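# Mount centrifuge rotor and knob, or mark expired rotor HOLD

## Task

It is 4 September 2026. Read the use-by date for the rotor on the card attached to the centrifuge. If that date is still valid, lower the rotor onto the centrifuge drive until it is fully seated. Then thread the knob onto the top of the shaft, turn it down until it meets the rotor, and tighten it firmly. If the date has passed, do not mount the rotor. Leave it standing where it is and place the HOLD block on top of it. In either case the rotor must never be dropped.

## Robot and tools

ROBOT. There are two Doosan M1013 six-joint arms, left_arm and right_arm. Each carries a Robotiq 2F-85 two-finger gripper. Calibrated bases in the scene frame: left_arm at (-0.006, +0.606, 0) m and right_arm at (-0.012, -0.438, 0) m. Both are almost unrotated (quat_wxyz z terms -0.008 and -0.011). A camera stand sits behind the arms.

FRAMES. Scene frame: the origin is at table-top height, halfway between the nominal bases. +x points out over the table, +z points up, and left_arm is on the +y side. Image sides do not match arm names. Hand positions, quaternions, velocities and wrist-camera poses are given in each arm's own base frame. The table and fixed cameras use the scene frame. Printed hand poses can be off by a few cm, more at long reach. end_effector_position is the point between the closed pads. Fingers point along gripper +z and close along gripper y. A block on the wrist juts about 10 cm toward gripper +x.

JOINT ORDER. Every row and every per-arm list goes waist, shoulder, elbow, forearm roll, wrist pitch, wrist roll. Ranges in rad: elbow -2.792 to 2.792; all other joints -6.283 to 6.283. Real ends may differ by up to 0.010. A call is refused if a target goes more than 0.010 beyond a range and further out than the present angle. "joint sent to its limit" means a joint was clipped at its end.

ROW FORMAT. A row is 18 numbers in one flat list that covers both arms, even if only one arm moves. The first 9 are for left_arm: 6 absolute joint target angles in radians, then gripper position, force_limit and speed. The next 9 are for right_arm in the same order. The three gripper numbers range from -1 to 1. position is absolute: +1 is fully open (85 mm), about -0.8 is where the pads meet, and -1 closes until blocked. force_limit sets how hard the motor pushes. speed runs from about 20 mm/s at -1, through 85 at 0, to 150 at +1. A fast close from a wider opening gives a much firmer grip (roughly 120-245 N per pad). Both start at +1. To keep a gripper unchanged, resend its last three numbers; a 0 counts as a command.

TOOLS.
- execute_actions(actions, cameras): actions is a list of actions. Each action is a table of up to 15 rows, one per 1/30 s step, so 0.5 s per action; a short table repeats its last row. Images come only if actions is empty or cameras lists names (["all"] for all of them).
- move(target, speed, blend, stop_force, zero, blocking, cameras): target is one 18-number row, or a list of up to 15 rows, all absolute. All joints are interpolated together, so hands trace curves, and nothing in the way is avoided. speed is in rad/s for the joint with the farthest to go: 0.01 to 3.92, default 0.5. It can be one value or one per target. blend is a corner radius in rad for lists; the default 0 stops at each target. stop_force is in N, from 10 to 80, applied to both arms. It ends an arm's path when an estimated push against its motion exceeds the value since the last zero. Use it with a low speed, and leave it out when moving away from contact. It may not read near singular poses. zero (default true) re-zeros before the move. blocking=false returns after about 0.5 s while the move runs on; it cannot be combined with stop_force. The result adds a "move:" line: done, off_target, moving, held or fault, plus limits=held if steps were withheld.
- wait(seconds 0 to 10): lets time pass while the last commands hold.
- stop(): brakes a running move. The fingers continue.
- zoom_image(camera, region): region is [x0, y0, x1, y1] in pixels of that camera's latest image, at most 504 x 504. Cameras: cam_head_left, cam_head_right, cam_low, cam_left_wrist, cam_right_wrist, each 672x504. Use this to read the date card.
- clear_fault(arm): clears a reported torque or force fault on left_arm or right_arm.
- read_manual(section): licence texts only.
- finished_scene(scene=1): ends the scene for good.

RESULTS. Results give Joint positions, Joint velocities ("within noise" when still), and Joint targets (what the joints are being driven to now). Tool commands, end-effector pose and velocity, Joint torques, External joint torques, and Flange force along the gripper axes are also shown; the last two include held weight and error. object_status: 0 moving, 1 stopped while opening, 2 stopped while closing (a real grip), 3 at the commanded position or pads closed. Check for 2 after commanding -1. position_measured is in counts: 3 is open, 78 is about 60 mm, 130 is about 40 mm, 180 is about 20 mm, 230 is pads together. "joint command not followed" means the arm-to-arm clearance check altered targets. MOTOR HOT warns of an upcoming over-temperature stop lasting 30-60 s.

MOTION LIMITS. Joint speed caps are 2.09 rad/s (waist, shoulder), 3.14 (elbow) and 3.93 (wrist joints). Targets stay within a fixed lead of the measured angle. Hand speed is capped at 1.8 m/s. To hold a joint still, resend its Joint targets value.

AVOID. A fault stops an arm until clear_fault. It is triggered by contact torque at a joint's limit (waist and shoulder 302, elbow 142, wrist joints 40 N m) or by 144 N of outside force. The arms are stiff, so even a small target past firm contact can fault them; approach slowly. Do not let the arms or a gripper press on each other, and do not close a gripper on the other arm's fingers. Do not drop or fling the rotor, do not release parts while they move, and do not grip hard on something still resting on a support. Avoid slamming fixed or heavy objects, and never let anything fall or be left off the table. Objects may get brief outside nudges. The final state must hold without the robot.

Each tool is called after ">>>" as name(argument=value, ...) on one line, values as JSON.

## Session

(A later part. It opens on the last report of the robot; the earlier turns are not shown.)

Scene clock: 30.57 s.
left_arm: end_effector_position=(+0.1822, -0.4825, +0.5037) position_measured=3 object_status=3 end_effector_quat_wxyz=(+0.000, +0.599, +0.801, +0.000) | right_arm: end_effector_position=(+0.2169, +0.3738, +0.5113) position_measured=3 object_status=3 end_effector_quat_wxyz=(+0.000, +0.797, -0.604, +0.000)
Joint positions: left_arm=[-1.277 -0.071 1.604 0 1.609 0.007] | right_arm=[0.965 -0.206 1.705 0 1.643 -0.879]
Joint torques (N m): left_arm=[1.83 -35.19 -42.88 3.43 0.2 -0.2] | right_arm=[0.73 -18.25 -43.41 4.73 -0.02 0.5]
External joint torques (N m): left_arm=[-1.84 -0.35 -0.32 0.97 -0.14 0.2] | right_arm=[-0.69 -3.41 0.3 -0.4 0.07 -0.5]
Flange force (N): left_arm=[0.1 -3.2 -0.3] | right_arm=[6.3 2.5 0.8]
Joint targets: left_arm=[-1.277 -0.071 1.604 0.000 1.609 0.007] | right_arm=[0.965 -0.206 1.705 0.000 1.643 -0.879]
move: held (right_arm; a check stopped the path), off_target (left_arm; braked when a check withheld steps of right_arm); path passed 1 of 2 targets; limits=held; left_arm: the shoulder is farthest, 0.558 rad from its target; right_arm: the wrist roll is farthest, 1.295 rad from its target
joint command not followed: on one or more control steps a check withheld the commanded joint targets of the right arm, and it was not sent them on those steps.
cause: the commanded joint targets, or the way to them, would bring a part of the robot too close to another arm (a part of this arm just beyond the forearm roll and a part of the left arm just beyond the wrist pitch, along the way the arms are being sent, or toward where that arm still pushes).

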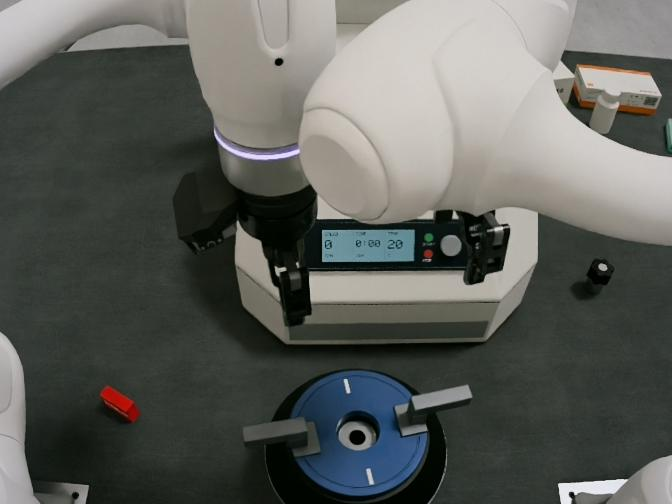

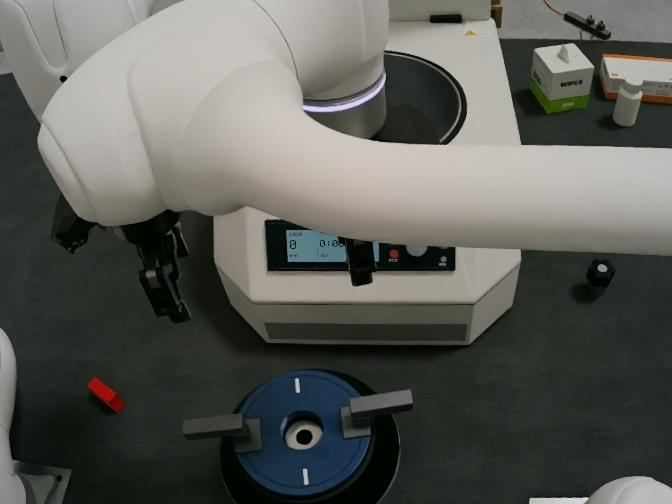

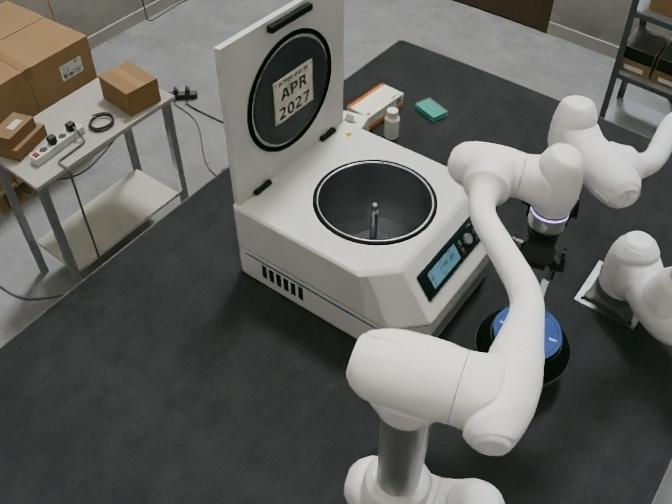

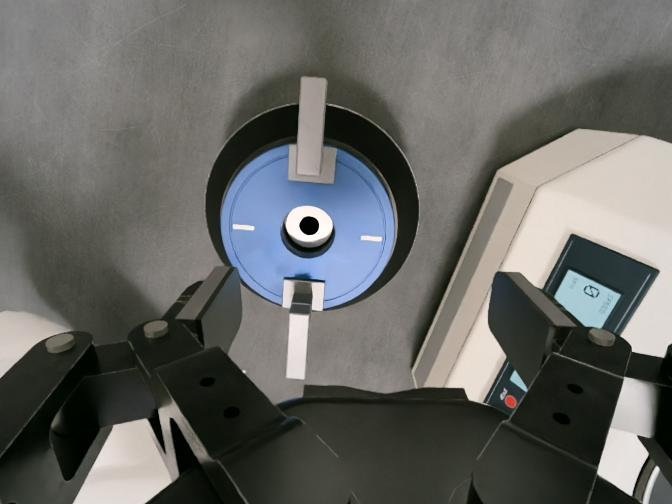

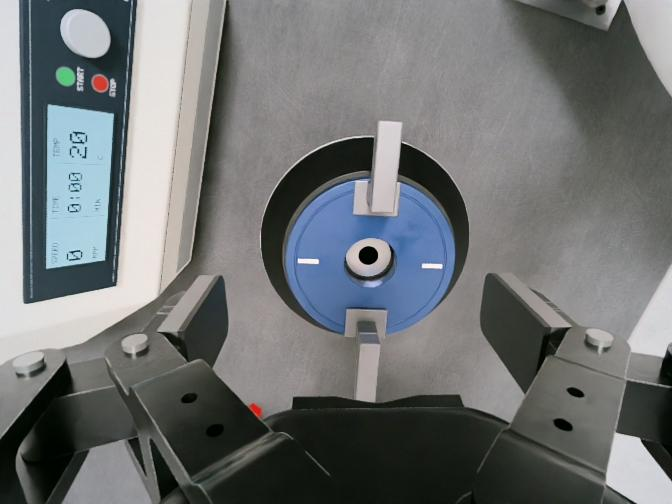

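>>> move(target=[[-1.277,-0.071,1.604,0,1.609,0.007,1,1,1,-0.6,-0.28,1.7793,-1.57,0,0.8,1,1,1],[-0.7551,0.4872,1.0691,0,1.5853,-0.1198,1,1,1,-0.1,0.2,1.3,-3.1416,-1.64,1.5,1,1,1],[-0.7551,0.4872,1.0691,0,1.5853,-0.1198,1,1,1,0.3385,0.5993,0.8930,-3.1416,-1.6493,0.968,1,1,1]], speed=0.8, blend=[0.15,0.1,0], cameras=["all"])

>>> zoom_image(camera="cam_left_wrist", region=[200, 200, 500, 420])

>>> zoom_image(camera="cam_right_wrist", region=[200, 200, 500, 420])

Scene clock: 32.47 s.
left_arm: end_effector_position=(+0.1822, -0.4825, +0.5037) position_measured=3 object_status=3 end_effector_quat_wxyz=(+0.000, +0.599, +0.801, +0.000) | right_arm: end_effector_position=(+0.2665, +0.3612, +0.5121) position_measured=3 object_status=3 end_effector_quat_wxyz=(-0.036, +0.753, -0.657, +0.031)
Joint positions: left_arm=[-1.277 -0.071 1.604 0 1.609 0.007] | right_arm=[0.9 -0.209 1.708 -0.065 1.574 -0.809]
Joint torques (N m): left_arm=[2.41 -35.58 -43.17 3.45 0.19 -0.12] | right_arm=[0.89 -18.9 -43.52 4.76 -0.43 0.42]
External joint torques (N m): left_arm=[-2.44 -0.08 -0.18 0.96 -0.13 0.12] | right_arm=[-0.88 -2.44 0.24 -0.62 0.29 -0.43]
Flange force (N): left_arm=[-0.2 -4.5 -0.1] | right_arm=[5.4 0.9 0.1]
Joint targets: left_arm=[-1.277 -0.071 1.604 0.000 1.609 0.007] | right_arm=[0.900 -0.209 1.708 -0.065 1.574 -0.809]
move: held (right_arm; a check stopped the path), off_target (left_arm; braked when a check withheld steps of right_arm); path passed 0 of 3 targets; limits=held; left_arm: the shoulder is farthest, 0.558 rad from its target; right_arm: the wrist pitch is farthest, 3.224 rad from its target
joint command not followed: on one or more control steps a check withheld the commanded joint targets of the right arm, and it was not sent them on those steps.
cause: the commanded joint targets, or the way to them, would bring a part of the robot too close to another arm (a part of this arm just beyond the forearm roll and a part of the left arm just beyond the wrist pitch, along the way the arms are being sent, or toward where that arm still pushes).

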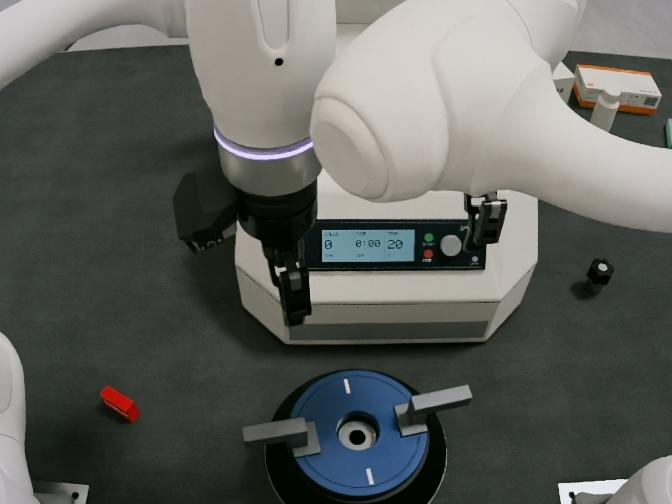

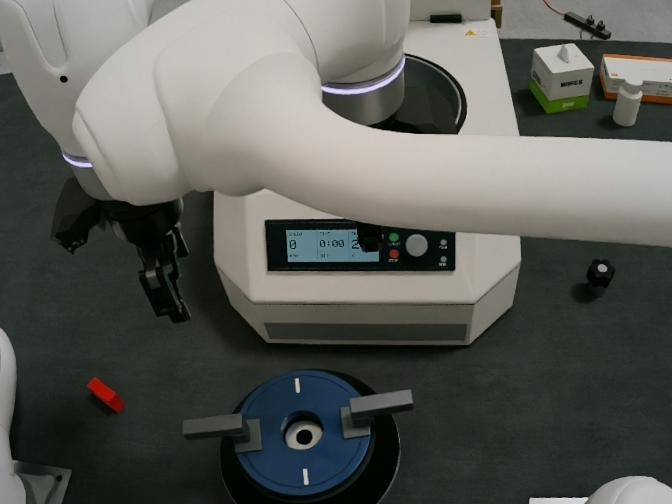

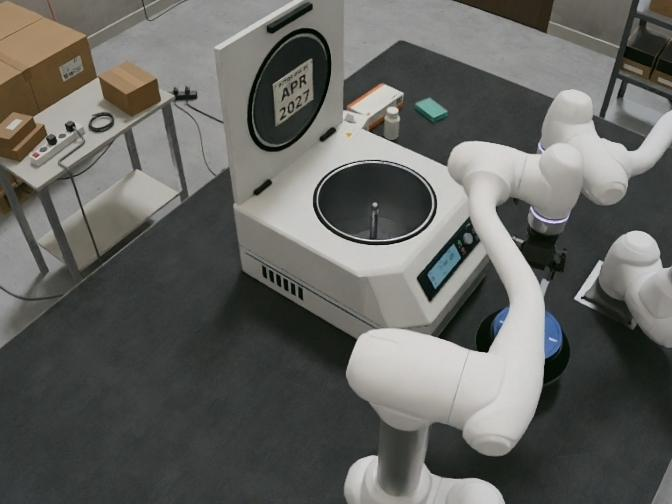

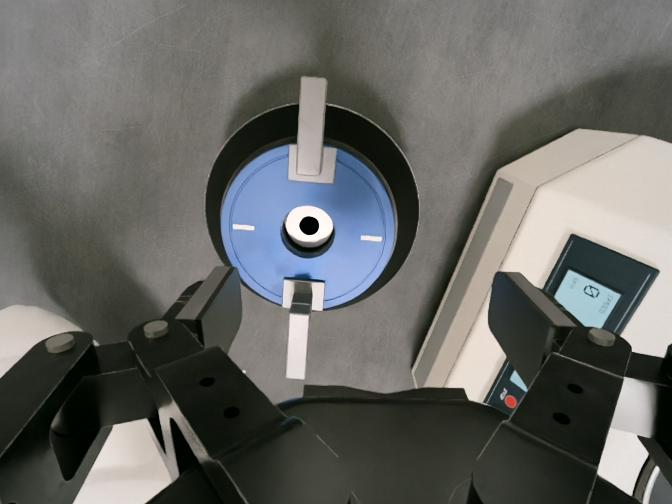

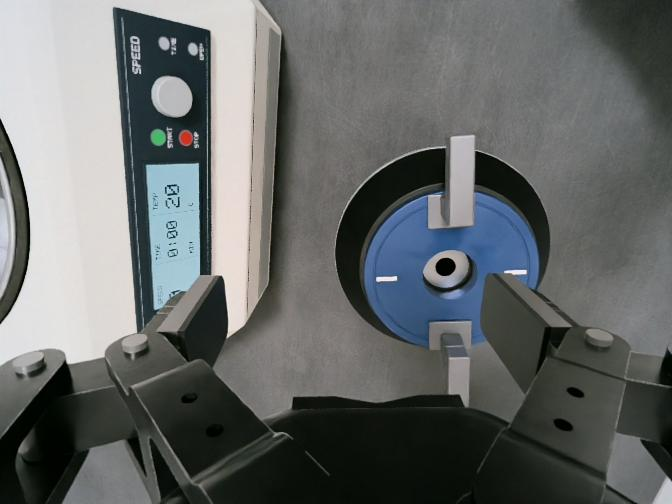

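Scaled by 1.680 from the camera's 672x504 image, which has a finer 960x720 frame.

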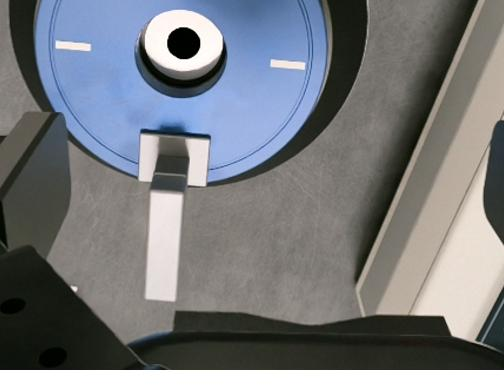

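Scaled by 1.680 from the camera's 672x504 image, which has a finer 960x720 frame.

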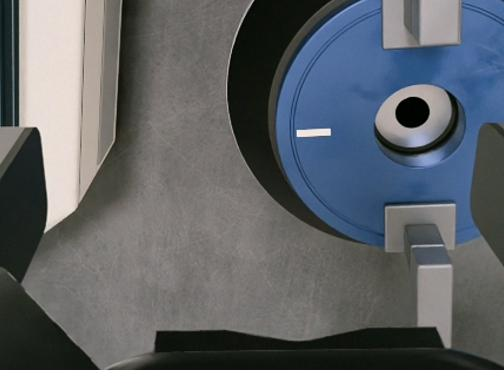

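>>> move(target=[[-1.277,-0.071,1.604,0,1.609,0.007,1,1,1,0.0,-0.28,1.7,0,1.574,-0.8,1,1,1],[-0.7551,0.4872,1.0691,0,1.5853,-0.1198,1,1,1,-0.6,-0.28,1.7793,-1.57,0,0.8,1,1,1],[-0.7551,0.4872,1.0691,0,1.5853,-0.1198,1,1,1,-0.1,0.2,1.3,-3.1416,-1.64,1.5,1,1,1],[-0.7551,0.4872,1.0691,0,1.5853,-0.1198,1,1,1,0.3385,0.5993,0.8930,-3.1416,-1.6493,0.968,1,1,1]], speed=0.9, blend=[0.1,0.15,0.1,0], cameras=["all"])

>>> zoom_image(camera="cam_left_wrist", region=[200, 200, 500, 420])

>>> zoom_image(camera="cam_right_wrist", region=[200, 200, 500, 420])

Scene clock: 38.63 s.
left_arm: end_effector_position=(+0.6420, -0.5569, +0.4201) position_measured=3 object_status=3 end_effector_quat_wxyz=(+0.000, +0.312, +0.950, +0.000) | right_arm: end_effector_position=(+0.8441, +0.3336, +0.4201) position_measured=3 object_status=3 end_effector_quat_wxyz=(+0.000, +0.951, -0.310, +0.000)
Joint positions: left_arm=[-0.755 0.487 1.069 0 1.585 -0.12] | right_arm=[0.338 0.599 0.893 -3.142 -1.649 0.968]
Joint torques (N m): left_arm=[1.94 -93.21 -42.91 3.44 0.19 -0.18] | right_arm=[0.69 -98.66 -43.42 -3.85 -0.02 0.46]
External joint torques (N m): left_arm=[-2.16 0.19 -0.37 0.94 -0.12 0.18] | right_arm=[-0.83 -4.68 0.18 -0.61 0.06 -0.46]
Flange force (N): left_arm=[-1.0 -2.4 -0.5] | right_arm=[-4.4 9.5 1.2]
Joint targets: left_arm=[-0.755 0.487 1.069 0.000 1.585 -0.120] | right_arm=[0.339 0.599 0.893 -3.142 -1.649 0.968]
move: done

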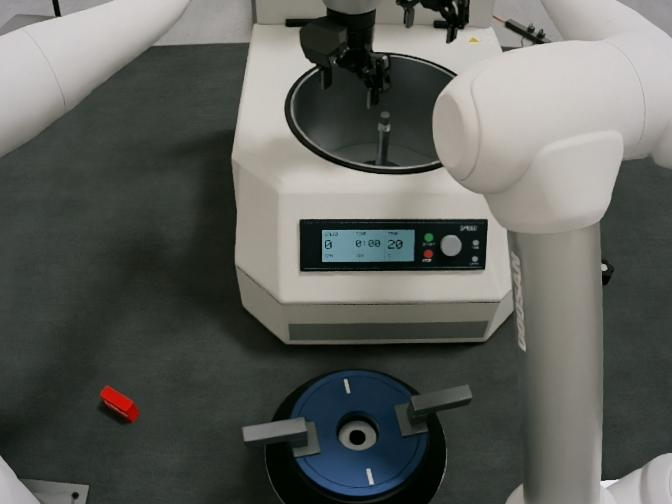

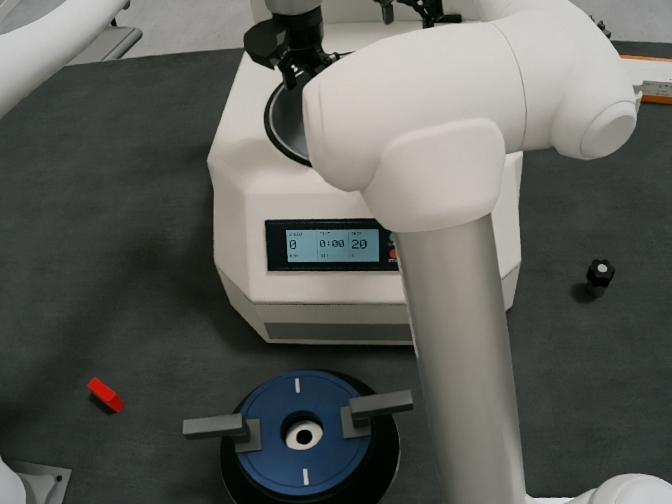

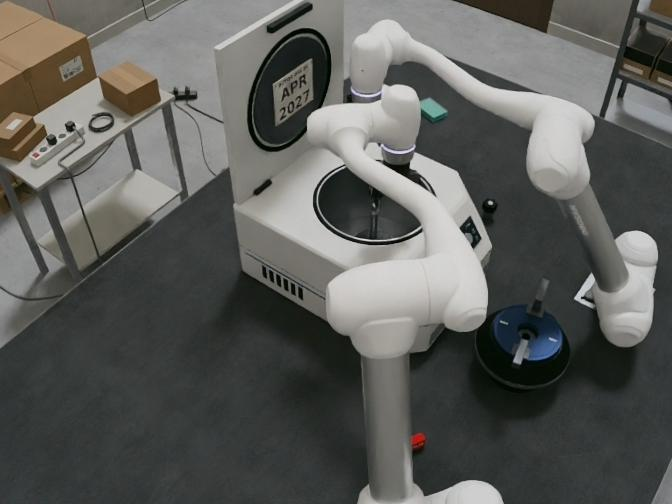

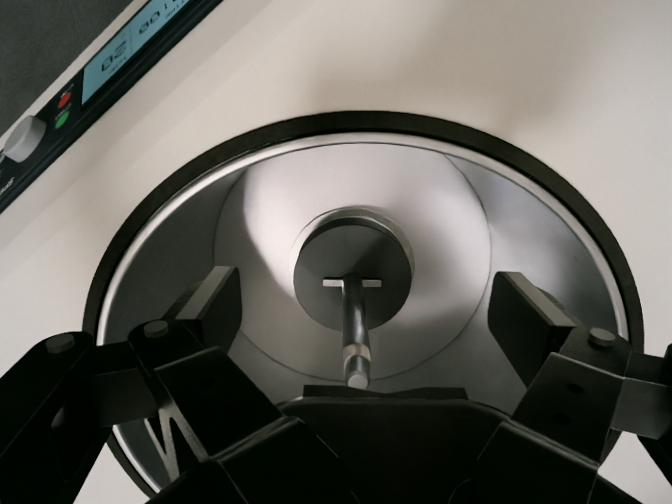

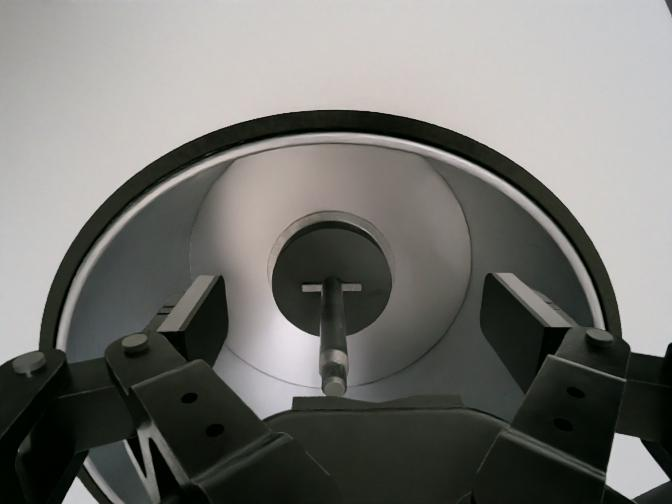

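Scaled by 1.680 from the camera's 672x504 image, which has a finer 960x720 frame.

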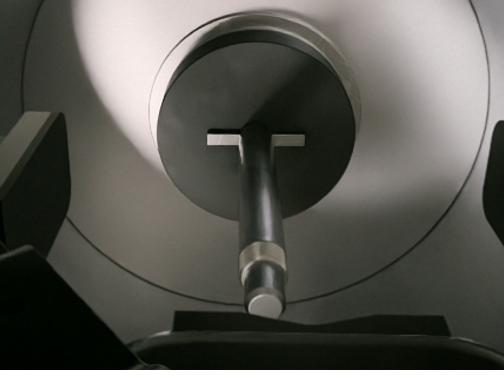

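Scaled by 1.680 from the camera's 672x504 image, which has a finer 960x720 frame.

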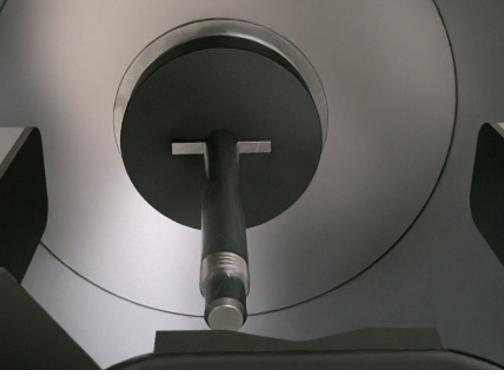

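>>> move(target=[[-1.3517,-0.1512,1.6808,0,1.612,0.0271,1,1,1,1.0230,-0.2801,1.7793,-3.1416,-1.6424,2.395,1,1,1],[-1.3517,-0.119,1.9607,0,1.2999,0.0271,1,1,1,1.0230,-0.2582,2.0701,-3.1416,-1.3297,2.395,1,1,1]], speed=0.6, blend=[0.05,0], cameras=["cam_left_wrist","cam_right_wrist"])

Scene clock: 44.60 s.
left_arm: end_effector_position=(+0.3773, -0.5630, +0.4878) position_measured=3 object_status=3 end_effector_quat_wxyz=(+0.000, +0.470, +0.882, +0.000) | right_arm: end_effector_position=(+0.5522, +0.4368, +0.5090) position_measured=3 object_status=3 end_effector_quat_wxyz=(+0.000, +0.893, -0.451, +0.000)
Joint positions: left_arm=[-1.031 0.192 1.352 0 1.598 -0.052] | right_arm=[0.62 0.237 1.258 -3.142 -1.646 1.555]
Joint torques (N m): left_arm=[1.41 -63.26 -43.02 3.42 0.16 -0.15] | right_arm=[0.27 -63.91 -43.22 -3.87 -0.07 0.48]
External joint torques (N m): left_arm=[-1.5 -0.32 -0.38 0.99 -0.09 0.15] | right_arm=[-0.33 -4.04 0.13 -0.59 0.06 -0.48]
Flange force (N): left_arm=[-0.1 -2.0 -0.5] | right_arm=[1.4 7.2 0.9]
Joint targets: left_arm=[-1.031 0.192 1.352 0.000 1.598 -0.052] | right_arm=[0.620 0.237 1.258 -3.142 -1.646 1.555]
move: held (right_arm; a check stopped the path), off_target (left_arm; braked when a check withheld steps of right_arm); path passed 0 of 2 targets; limits=held; left_arm: the elbow is farthest, 0.608 rad from its target; right_arm: the wrist roll is farthest, 0.840 rad from its target
joint command not followed: on one or more control steps a check withheld the commanded joint targets of the right arm, and it was not sent them on those steps.
cause: the commanded joint targets, or the way to them, would bring a part of the robot too close to another arm (a part of this arm just beyond the wrist pitch and a part of the left arm just beyond the forearm roll, 16 mm apart when this arm was first held).
Images, in order (width x height): cam_left_wrist 672x504, cam_right_wrist 672x504.

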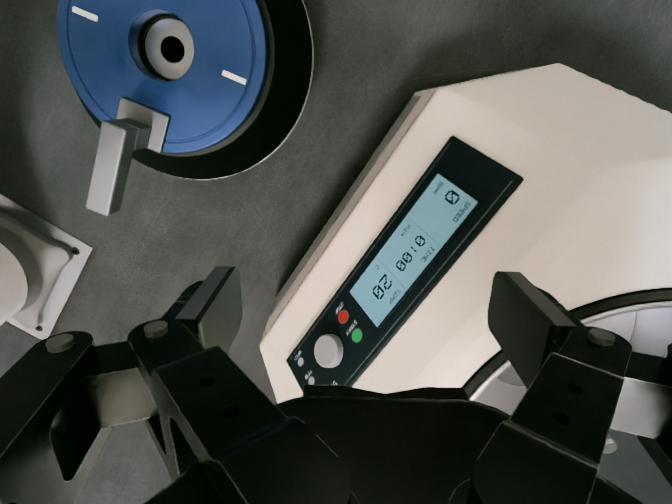

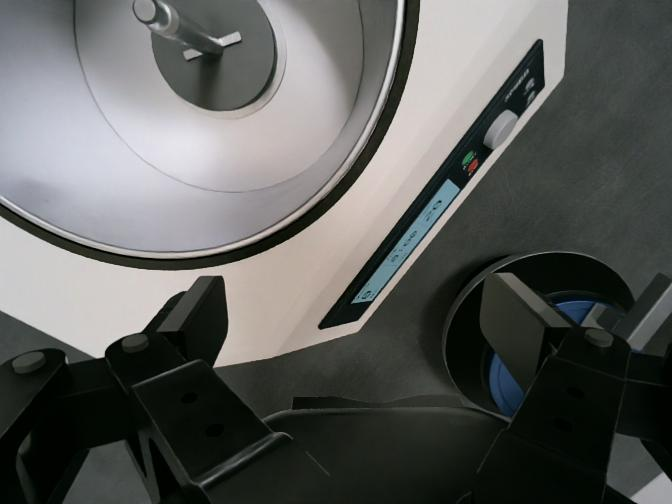

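>>> move(target=[[-1.3517,-0.119,1.9607,0,1.2999,0.0271,1,1,1,0.620,0.237,1.258,-3.1416,-1.646,1.555,1,1,1],[-1.3517,-0.119,1.9607,0,1.2999,0.0271,1,1,1,0.7,0.1,1.45,-3.1416,-1.6,1.9,1,1,1],[-1.3517,-0.119,1.9607,0,1.2999,0.0271,1,1,1,1.0230,-0.2582,2.0701,-3.1416,-1.3297,2.395,1,1,1]], speed=0.6, blend=[0.1,0.05,0], cameras=["cam_left_wrist","cam_right_wrist"])

Scene clock: 48.27 s.
left_arm: end_effector_position=(+0.1347, -0.4464, +0.3301) position_measured=3 object_status=3 end_effector_quat_wxyz=(+0.000, +0.636, +0.772, +0.000) | right_arm: end_effector_position=(+0.1708, +0.3463, +0.3301) position_measured=3 object_status=3 end_effector_quat_wxyz=(+0.000, +0.774, -0.633, +0.000)
Joint positions: left_arm=[-1.352 -0.119 1.961 0 1.3 0.027] | right_arm=[1.023 -0.258 2.07 -3.142 -1.33 2.395]
Joint torques (N m): left_arm=[1.96 -28.55 -41.43 3.26 0.2 -0.22] | right_arm=[0.52 -12.52 -43.51 -3.79 -0.13 0.42]
External joint torques (N m): left_arm=[-2.07 -0.56 -0.62 1.02 -0.15 0.22] | right_arm=[-0.53 -2.33 1.48 -0.54 0.07 -0.42]
Flange force (N): left_arm=[-0.1 -4.0 -0.9] | right_arm=[6.4 1.9 1.4]
Joint targets: left_arm=[-1.352 -0.119 1.961 0.000 1.300 0.027] | right_arm=[1.023 -0.258 2.070 -3.142 -1.330 2.395]
move: done
Images, in order (width x height): cam_left_wrist 672x504, cam_right_wrist 672x504.

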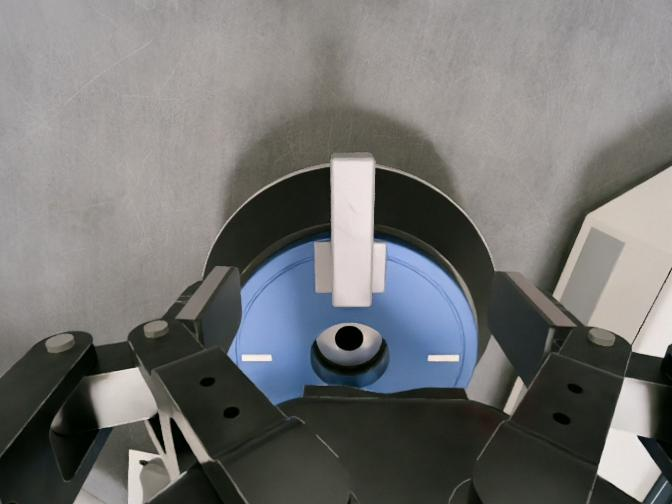

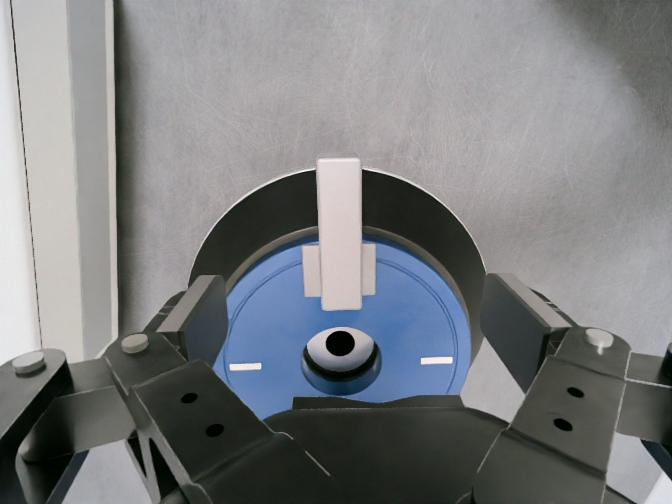

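>>> move(target=[[-1.3517,-0.0233,2.1335,0,1.0314,0.0271,1,1,1,1.0230,-0.1614,2.2551,-3.1416,-1.0479,2.395,1,1,1],[-1.3517,-0.0233,2.1335,0,1.0314,0.0271,-1,0,-1,1.0230,-0.1614,2.2551,-3.1416,-1.0479,2.395,-1,0,-1]], speed=0.2, cameras=["cam_left_wrist","cam_right_wrist"])

Scene clock: 54.50 s.
left_arm: end_effector_position=(+0.1348, -0.4466, +0.1968) position_measured=173 object_status=0 end_effector_quat_wxyz=(+0.000, +0.636, +0.772, +0.000) | right_arm: end_effector_position=(+0.1709, +0.3463, +0.1969) position_measured=173 object_status=0 end_effector_quat_wxyz=(+0.000, +0.774, -0.633, +0.000)
Joint positions: left_arm=[-1.352 -0.023 2.133 0 1.031 0.027] | right_arm=[1.023 -0.161 2.255 -3.142 -1.048 2.395]
Joint torques (N m): left_arm=[2.87 -28.07 -33.6 3.64 -1.08 -0.05] | right_arm=[0.93 -13.25 -33 -2.59 0.27 0.88]
External joint torques (N m): left_arm=[-2.94 -6.54 -3.69 0.16 1.14 0.05] | right_arm=[-0.89 -7.45 -4.51 -1.28 -0.34 -0.88]
Flange force (N): left_arm=[4.7 -6.7 -13.0] | right_arm=[8.8 1.0 -14.1]
Joint targets: left_arm=[-1.352 -0.023 2.133 0.000 1.031 0.027] | right_arm=[1.023 -0.161 2.255 -3.142 -1.048 2.395]
move: done
Images, in order (width x height): cam_left_wrist 672x504, cam_right_wrist 672x504.

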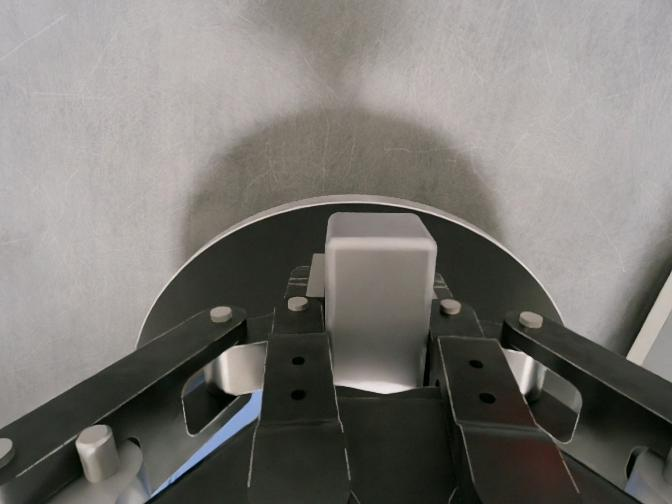

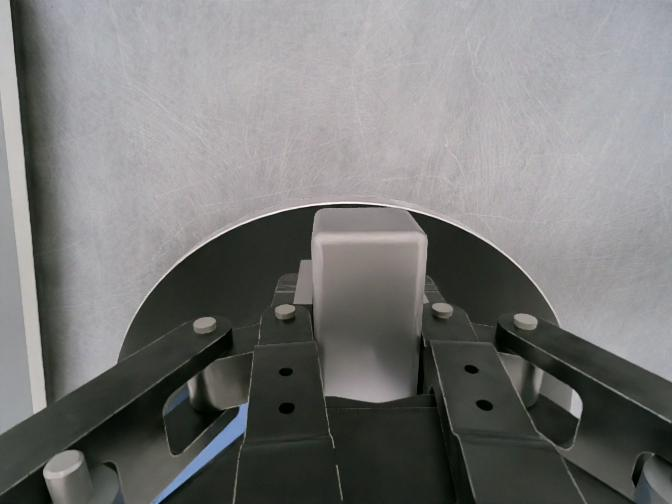

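>>> move(target=[[-1.3517,-0.0427,2.1075,0,1.0768,0.0271,-1,0,-1,1.0230,-0.1825,2.2270,-3.1416,-1.0971,2.395,-1,0,-1],[-1.3517,-0.0627,2.0807,0,1.1236,0.0271,-1,0,-1,1.0230,-0.2023,2.1979,-3.1416,-1.1460,2.395,-1,0,-1]], speed=0.06, blend=[0.01,0], cameras=["all"])

Scene clock: 57.47 s.
left_arm: end_effector_position=(+0.1348, -0.4466, +0.2412) position_measured=173 object_status=2 end_effector_quat_wxyz=(+0.000, +0.636, +0.772, +0.000) | right_arm: end_effector_position=(+0.1709, +0.3464, +0.2411) position_measured=173 object_status=2 end_effector_quat_wxyz=(+0.000, +0.774, -0.633, +0.000)
Joint positions: left_arm=[-1.352 -0.063 2.081 0 1.124 0.027] | right_arm=[1.023 -0.202 2.198 -3.142 -1.146 2.395]
Joint torques (N m): left_arm=[1.8 -50.12 -56.52 3.16 0.91 -0.19] | right_arm=[0.03 -30.71 -57.68 -3.86 -0.78 0.48]
External joint torques (N m): left_arm=[-1.68 17.78 17.48 0.82 -0.85 0.19] | right_arm=[0.02 12.4 18.19 -0.21 0.72 -0.48]
Flange force (N): left_arm=[-2.9 -2.9 37.7] | right_arm=[2.5 0.4 36.2]
Joint targets: left_arm=[-1.352 -0.063 2.081 0.000 1.124 0.027] | right_arm=[1.023 -0.202 2.198 -3.142 -1.146 2.395]
move: done

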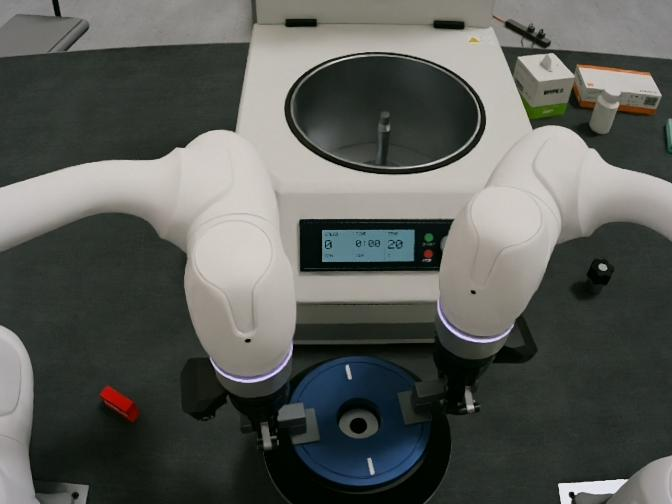

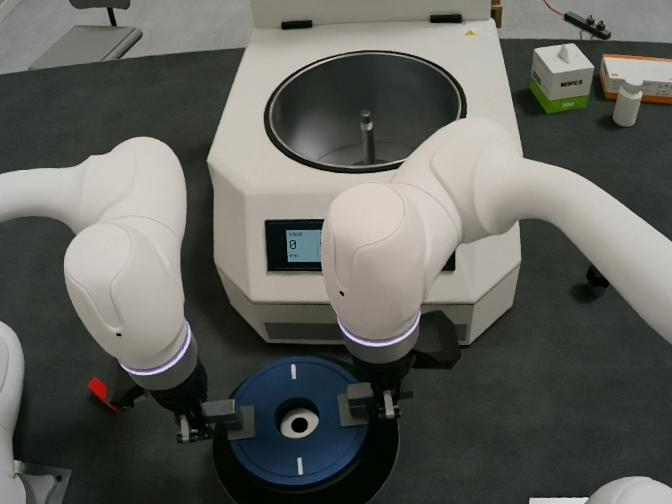

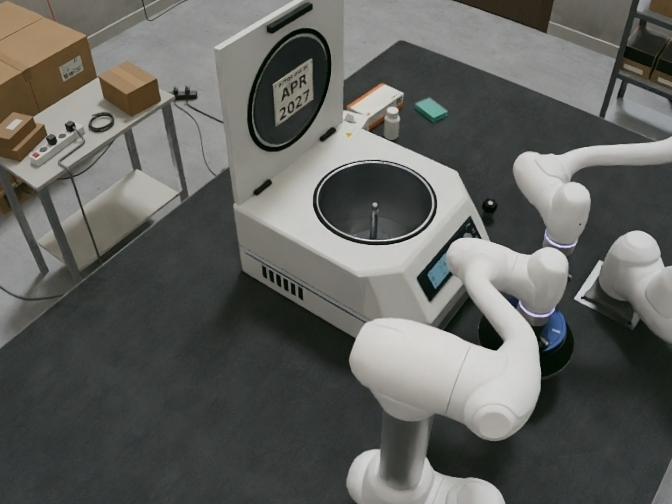

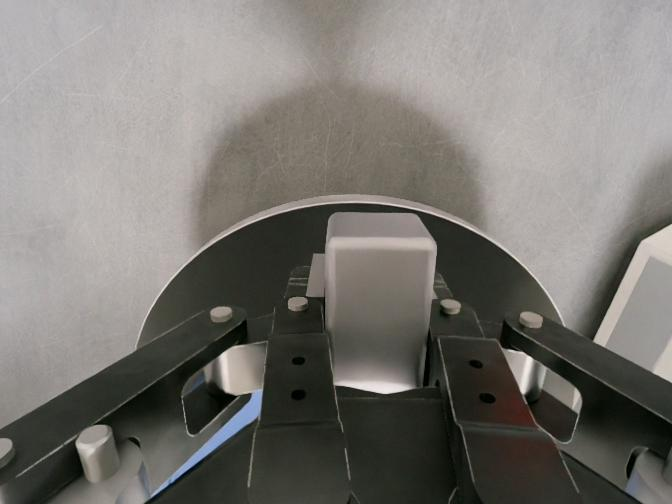

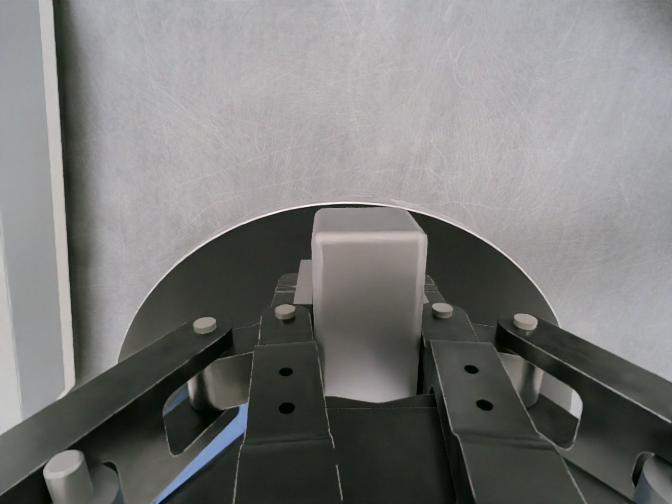

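>>> move(target=[[-1.3517,-0.0946,2.0235,0,1.2127,0.0271,-1,0,-1,1.0230,-0.2345,2.1366,-3.1416,-1.2395,2.395,-1,0,-1],[-1.3517,-0.1187,1.9617,0,1.2986,0.0271,-1,0,-1,1.0230,-0.2578,2.0711,-3.1416,-1.3283,2.395,-1,0,-1],[-1.3517,-0.1359,1.8955,0,1.3820,0.0271,-1,0,-1,1.0230,-0.2734,2.0016,-3.1416,-1.4134,2.395,-1,0,-1],[-1.3517,-0.1468,1.8248,0,1.4636,0.0271,-1,0,-1,1.0230,-0.2824,1.9283,-3.1416,-1.4957,2.395,-1,0,-1],[-1.3517,-0.1517,1.7497,0,1.5436,0.0271,-1,0,-1,1.0230,-0.2851,1.8512,-3.1416,-1.5755,2.395,-1,0,-1],[-1.3517,-0.1510,1.6699,0,1.6227,0.0271,-1,0,-1,1.0230,-0.2821,1.7698,-3.1416,-1.6539,2.395,-1,0,-1],[-1.3517,-0.1445,1.5854,0,1.7007,0.0271,-1,0,-1,1.0230,-0.2730,1.6842,-3.1416,-1.7304,2.395,-1,0,-1]], speed=0.12, blend=[0.01,0.01,0.01,0.01,0.01,0.01,0], cameras=["all"])

Scene clock: 63.27 s.
left_arm: end_effector_position=(+0.1348, -0.4464, +0.5501) position_measured=173 object_status=2 end_effector_quat_wxyz=(+0.000, +0.636, +0.772, +0.000) | right_arm: end_effector_position=(+0.1709, +0.3464, +0.5500) position_measured=173 object_status=2 end_effector_quat_wxyz=(+0.000, +0.774, -0.633, +0.000)
Joint positions: left_arm=[-1.352 -0.144 1.585 0 1.701 0.027] | right_arm=[1.023 -0.273 1.684 -3.142 -1.73 2.395]
Joint torques (N m): left_arm=[-0.24 -32.03 -69.47 3.05 -7.66 -0.08] | right_arm=[7.63 -17.12 -67.49 1.65 6.1 0.65]
External joint torques (N m): left_arm=[0.08 4.7 26.63 1.3 7.73 0.08] | right_arm=[-7.65 3.08 24.7 -6.07 -6.16 -0.65]
Flange force (N): left_arm=[30.2 -2.7 38.1] | right_arm=[35.0 -0.1 37.7]
Joint targets: left_arm=[-1.352 -0.145 1.585 0.000 1.701 0.027] | right_arm=[1.023 -0.273 1.684 -3.142 -1.730 2.395]
move: done

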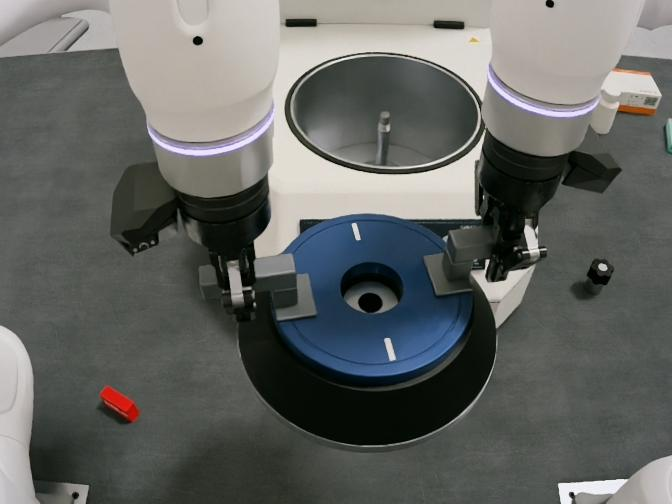

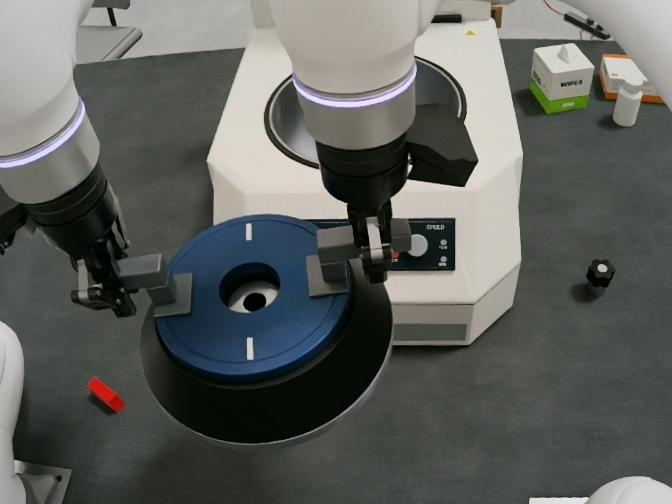

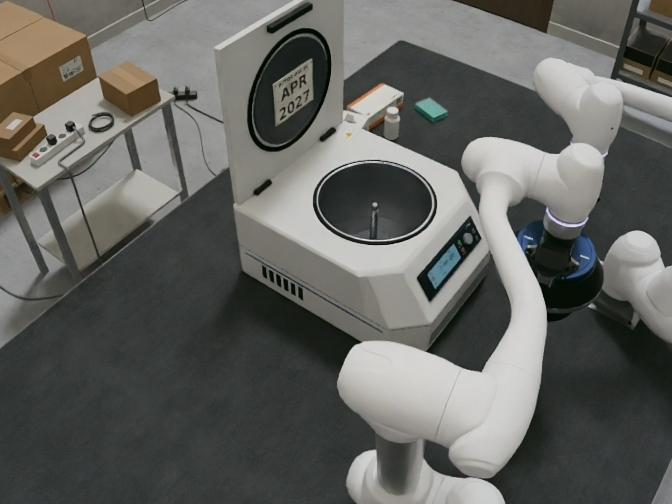

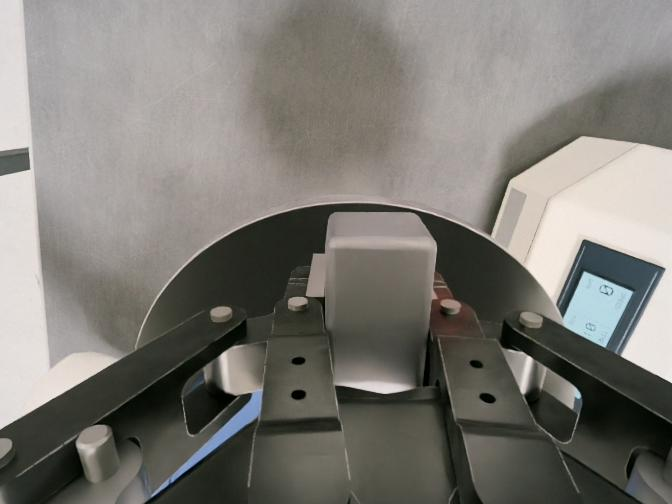

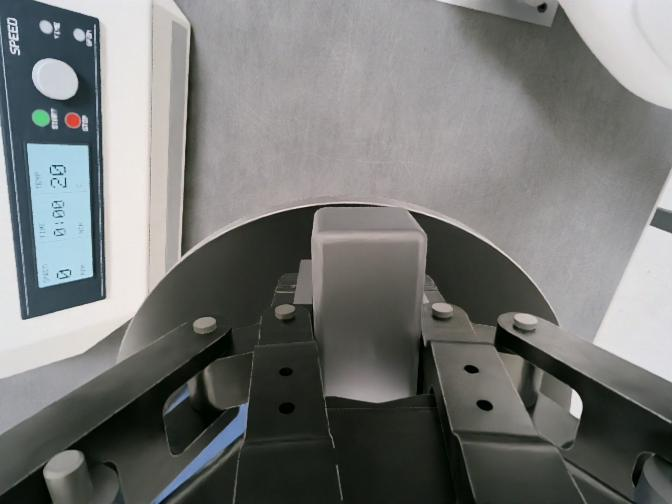

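>>> zoom_image(camera="cam_low", region=[460, 170, 672, 400])

Scaled by 2.191 from the camera's 672x504 image, which has a finer 960x720 frame.

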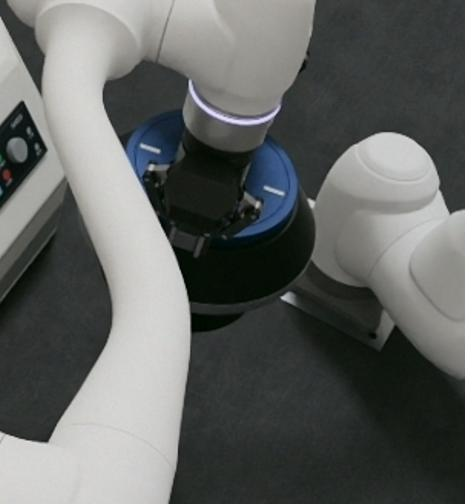

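>>> move(target=[[-1.2900,-0.1207,1.5653,0,1.6970,0.0424,-1,0,-1,0.9295,-0.2424,1.6623,-3.1416,-1.7217,2.2549,-1,0,-1],[-1.2320,-0.0940,1.5417,0,1.6939,0.0539,-1,0,-1,0.8460,-0.2061,1.6350,-3.1416,-1.7127,2.1249,-1,0,-1]], speed=0.12, blend=[0.01,0], cameras=["cam_left_wrist","cam_right_wrist"])

Scene clock: 71.87 s.
left_arm: end_effector_position=(+0.1976, -0.4569, +0.5500) position_measured=173 object_status=2 end_effector_quat_wxyz=(+0.000, +0.600, +0.800, +0.000) | right_arm: end_effector_position=(+0.2570, +0.3422, +0.5500) position_measured=173 object_status=2 end_effector_quat_wxyz=(+0.000, +0.802, -0.597, +0.000)
Joint positions: left_arm=[-1.232 -0.094 1.542 0 1.694 0.054] | right_arm=[0.846 -0.206 1.635 -3.141 -1.713 2.125]
Joint torques (N m): left_arm=[-1.55 -38.51 -69.19 2.35 -7.37 -0.14] | right_arm=[10.69 -28.17 -66.03 3.05 3.54 0.73]
External joint torques (N m): left_arm=[1.6 5.73 26.35 2.03 7.43 0.14] | right_arm=[-10.68 7.08 23.31 -7.47 -3.6 -0.73]
Flange force (N): left_arm=[29.9 -0.2 37.8] | right_arm=[33.9 1.1 38.3]
Joint targets: left_arm=[-1.232 -0.094 1.542 0.000 1.694 0.054] | right_arm=[0.846 -0.206 1.635 -3.142 -1.713 2.125]
move: done
Images, in order (width x height): cam_left_wrist 672x504, cam_right_wrist 672x504.

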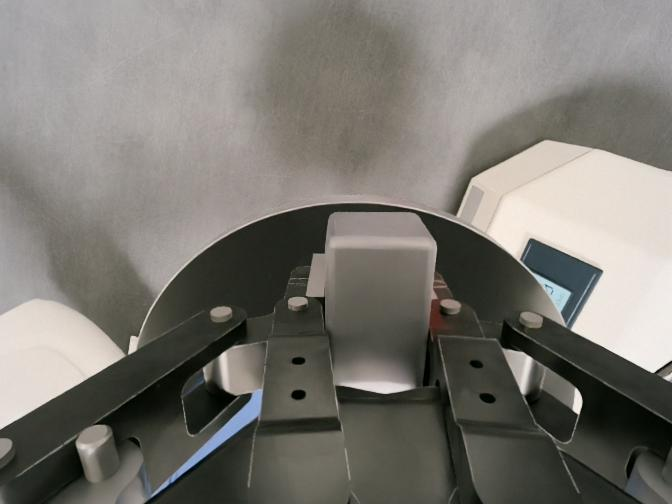

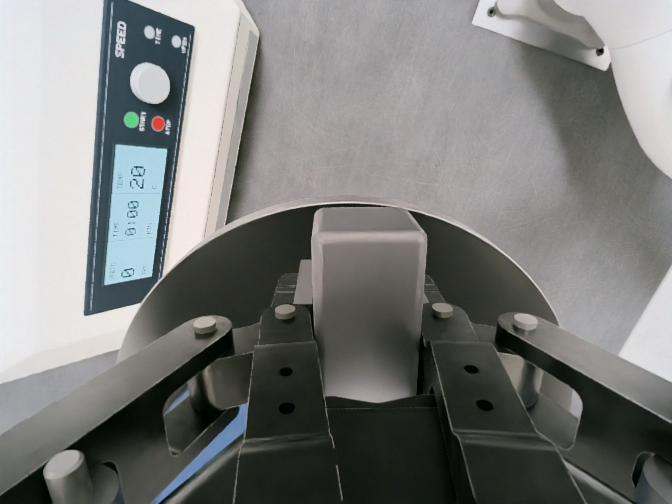

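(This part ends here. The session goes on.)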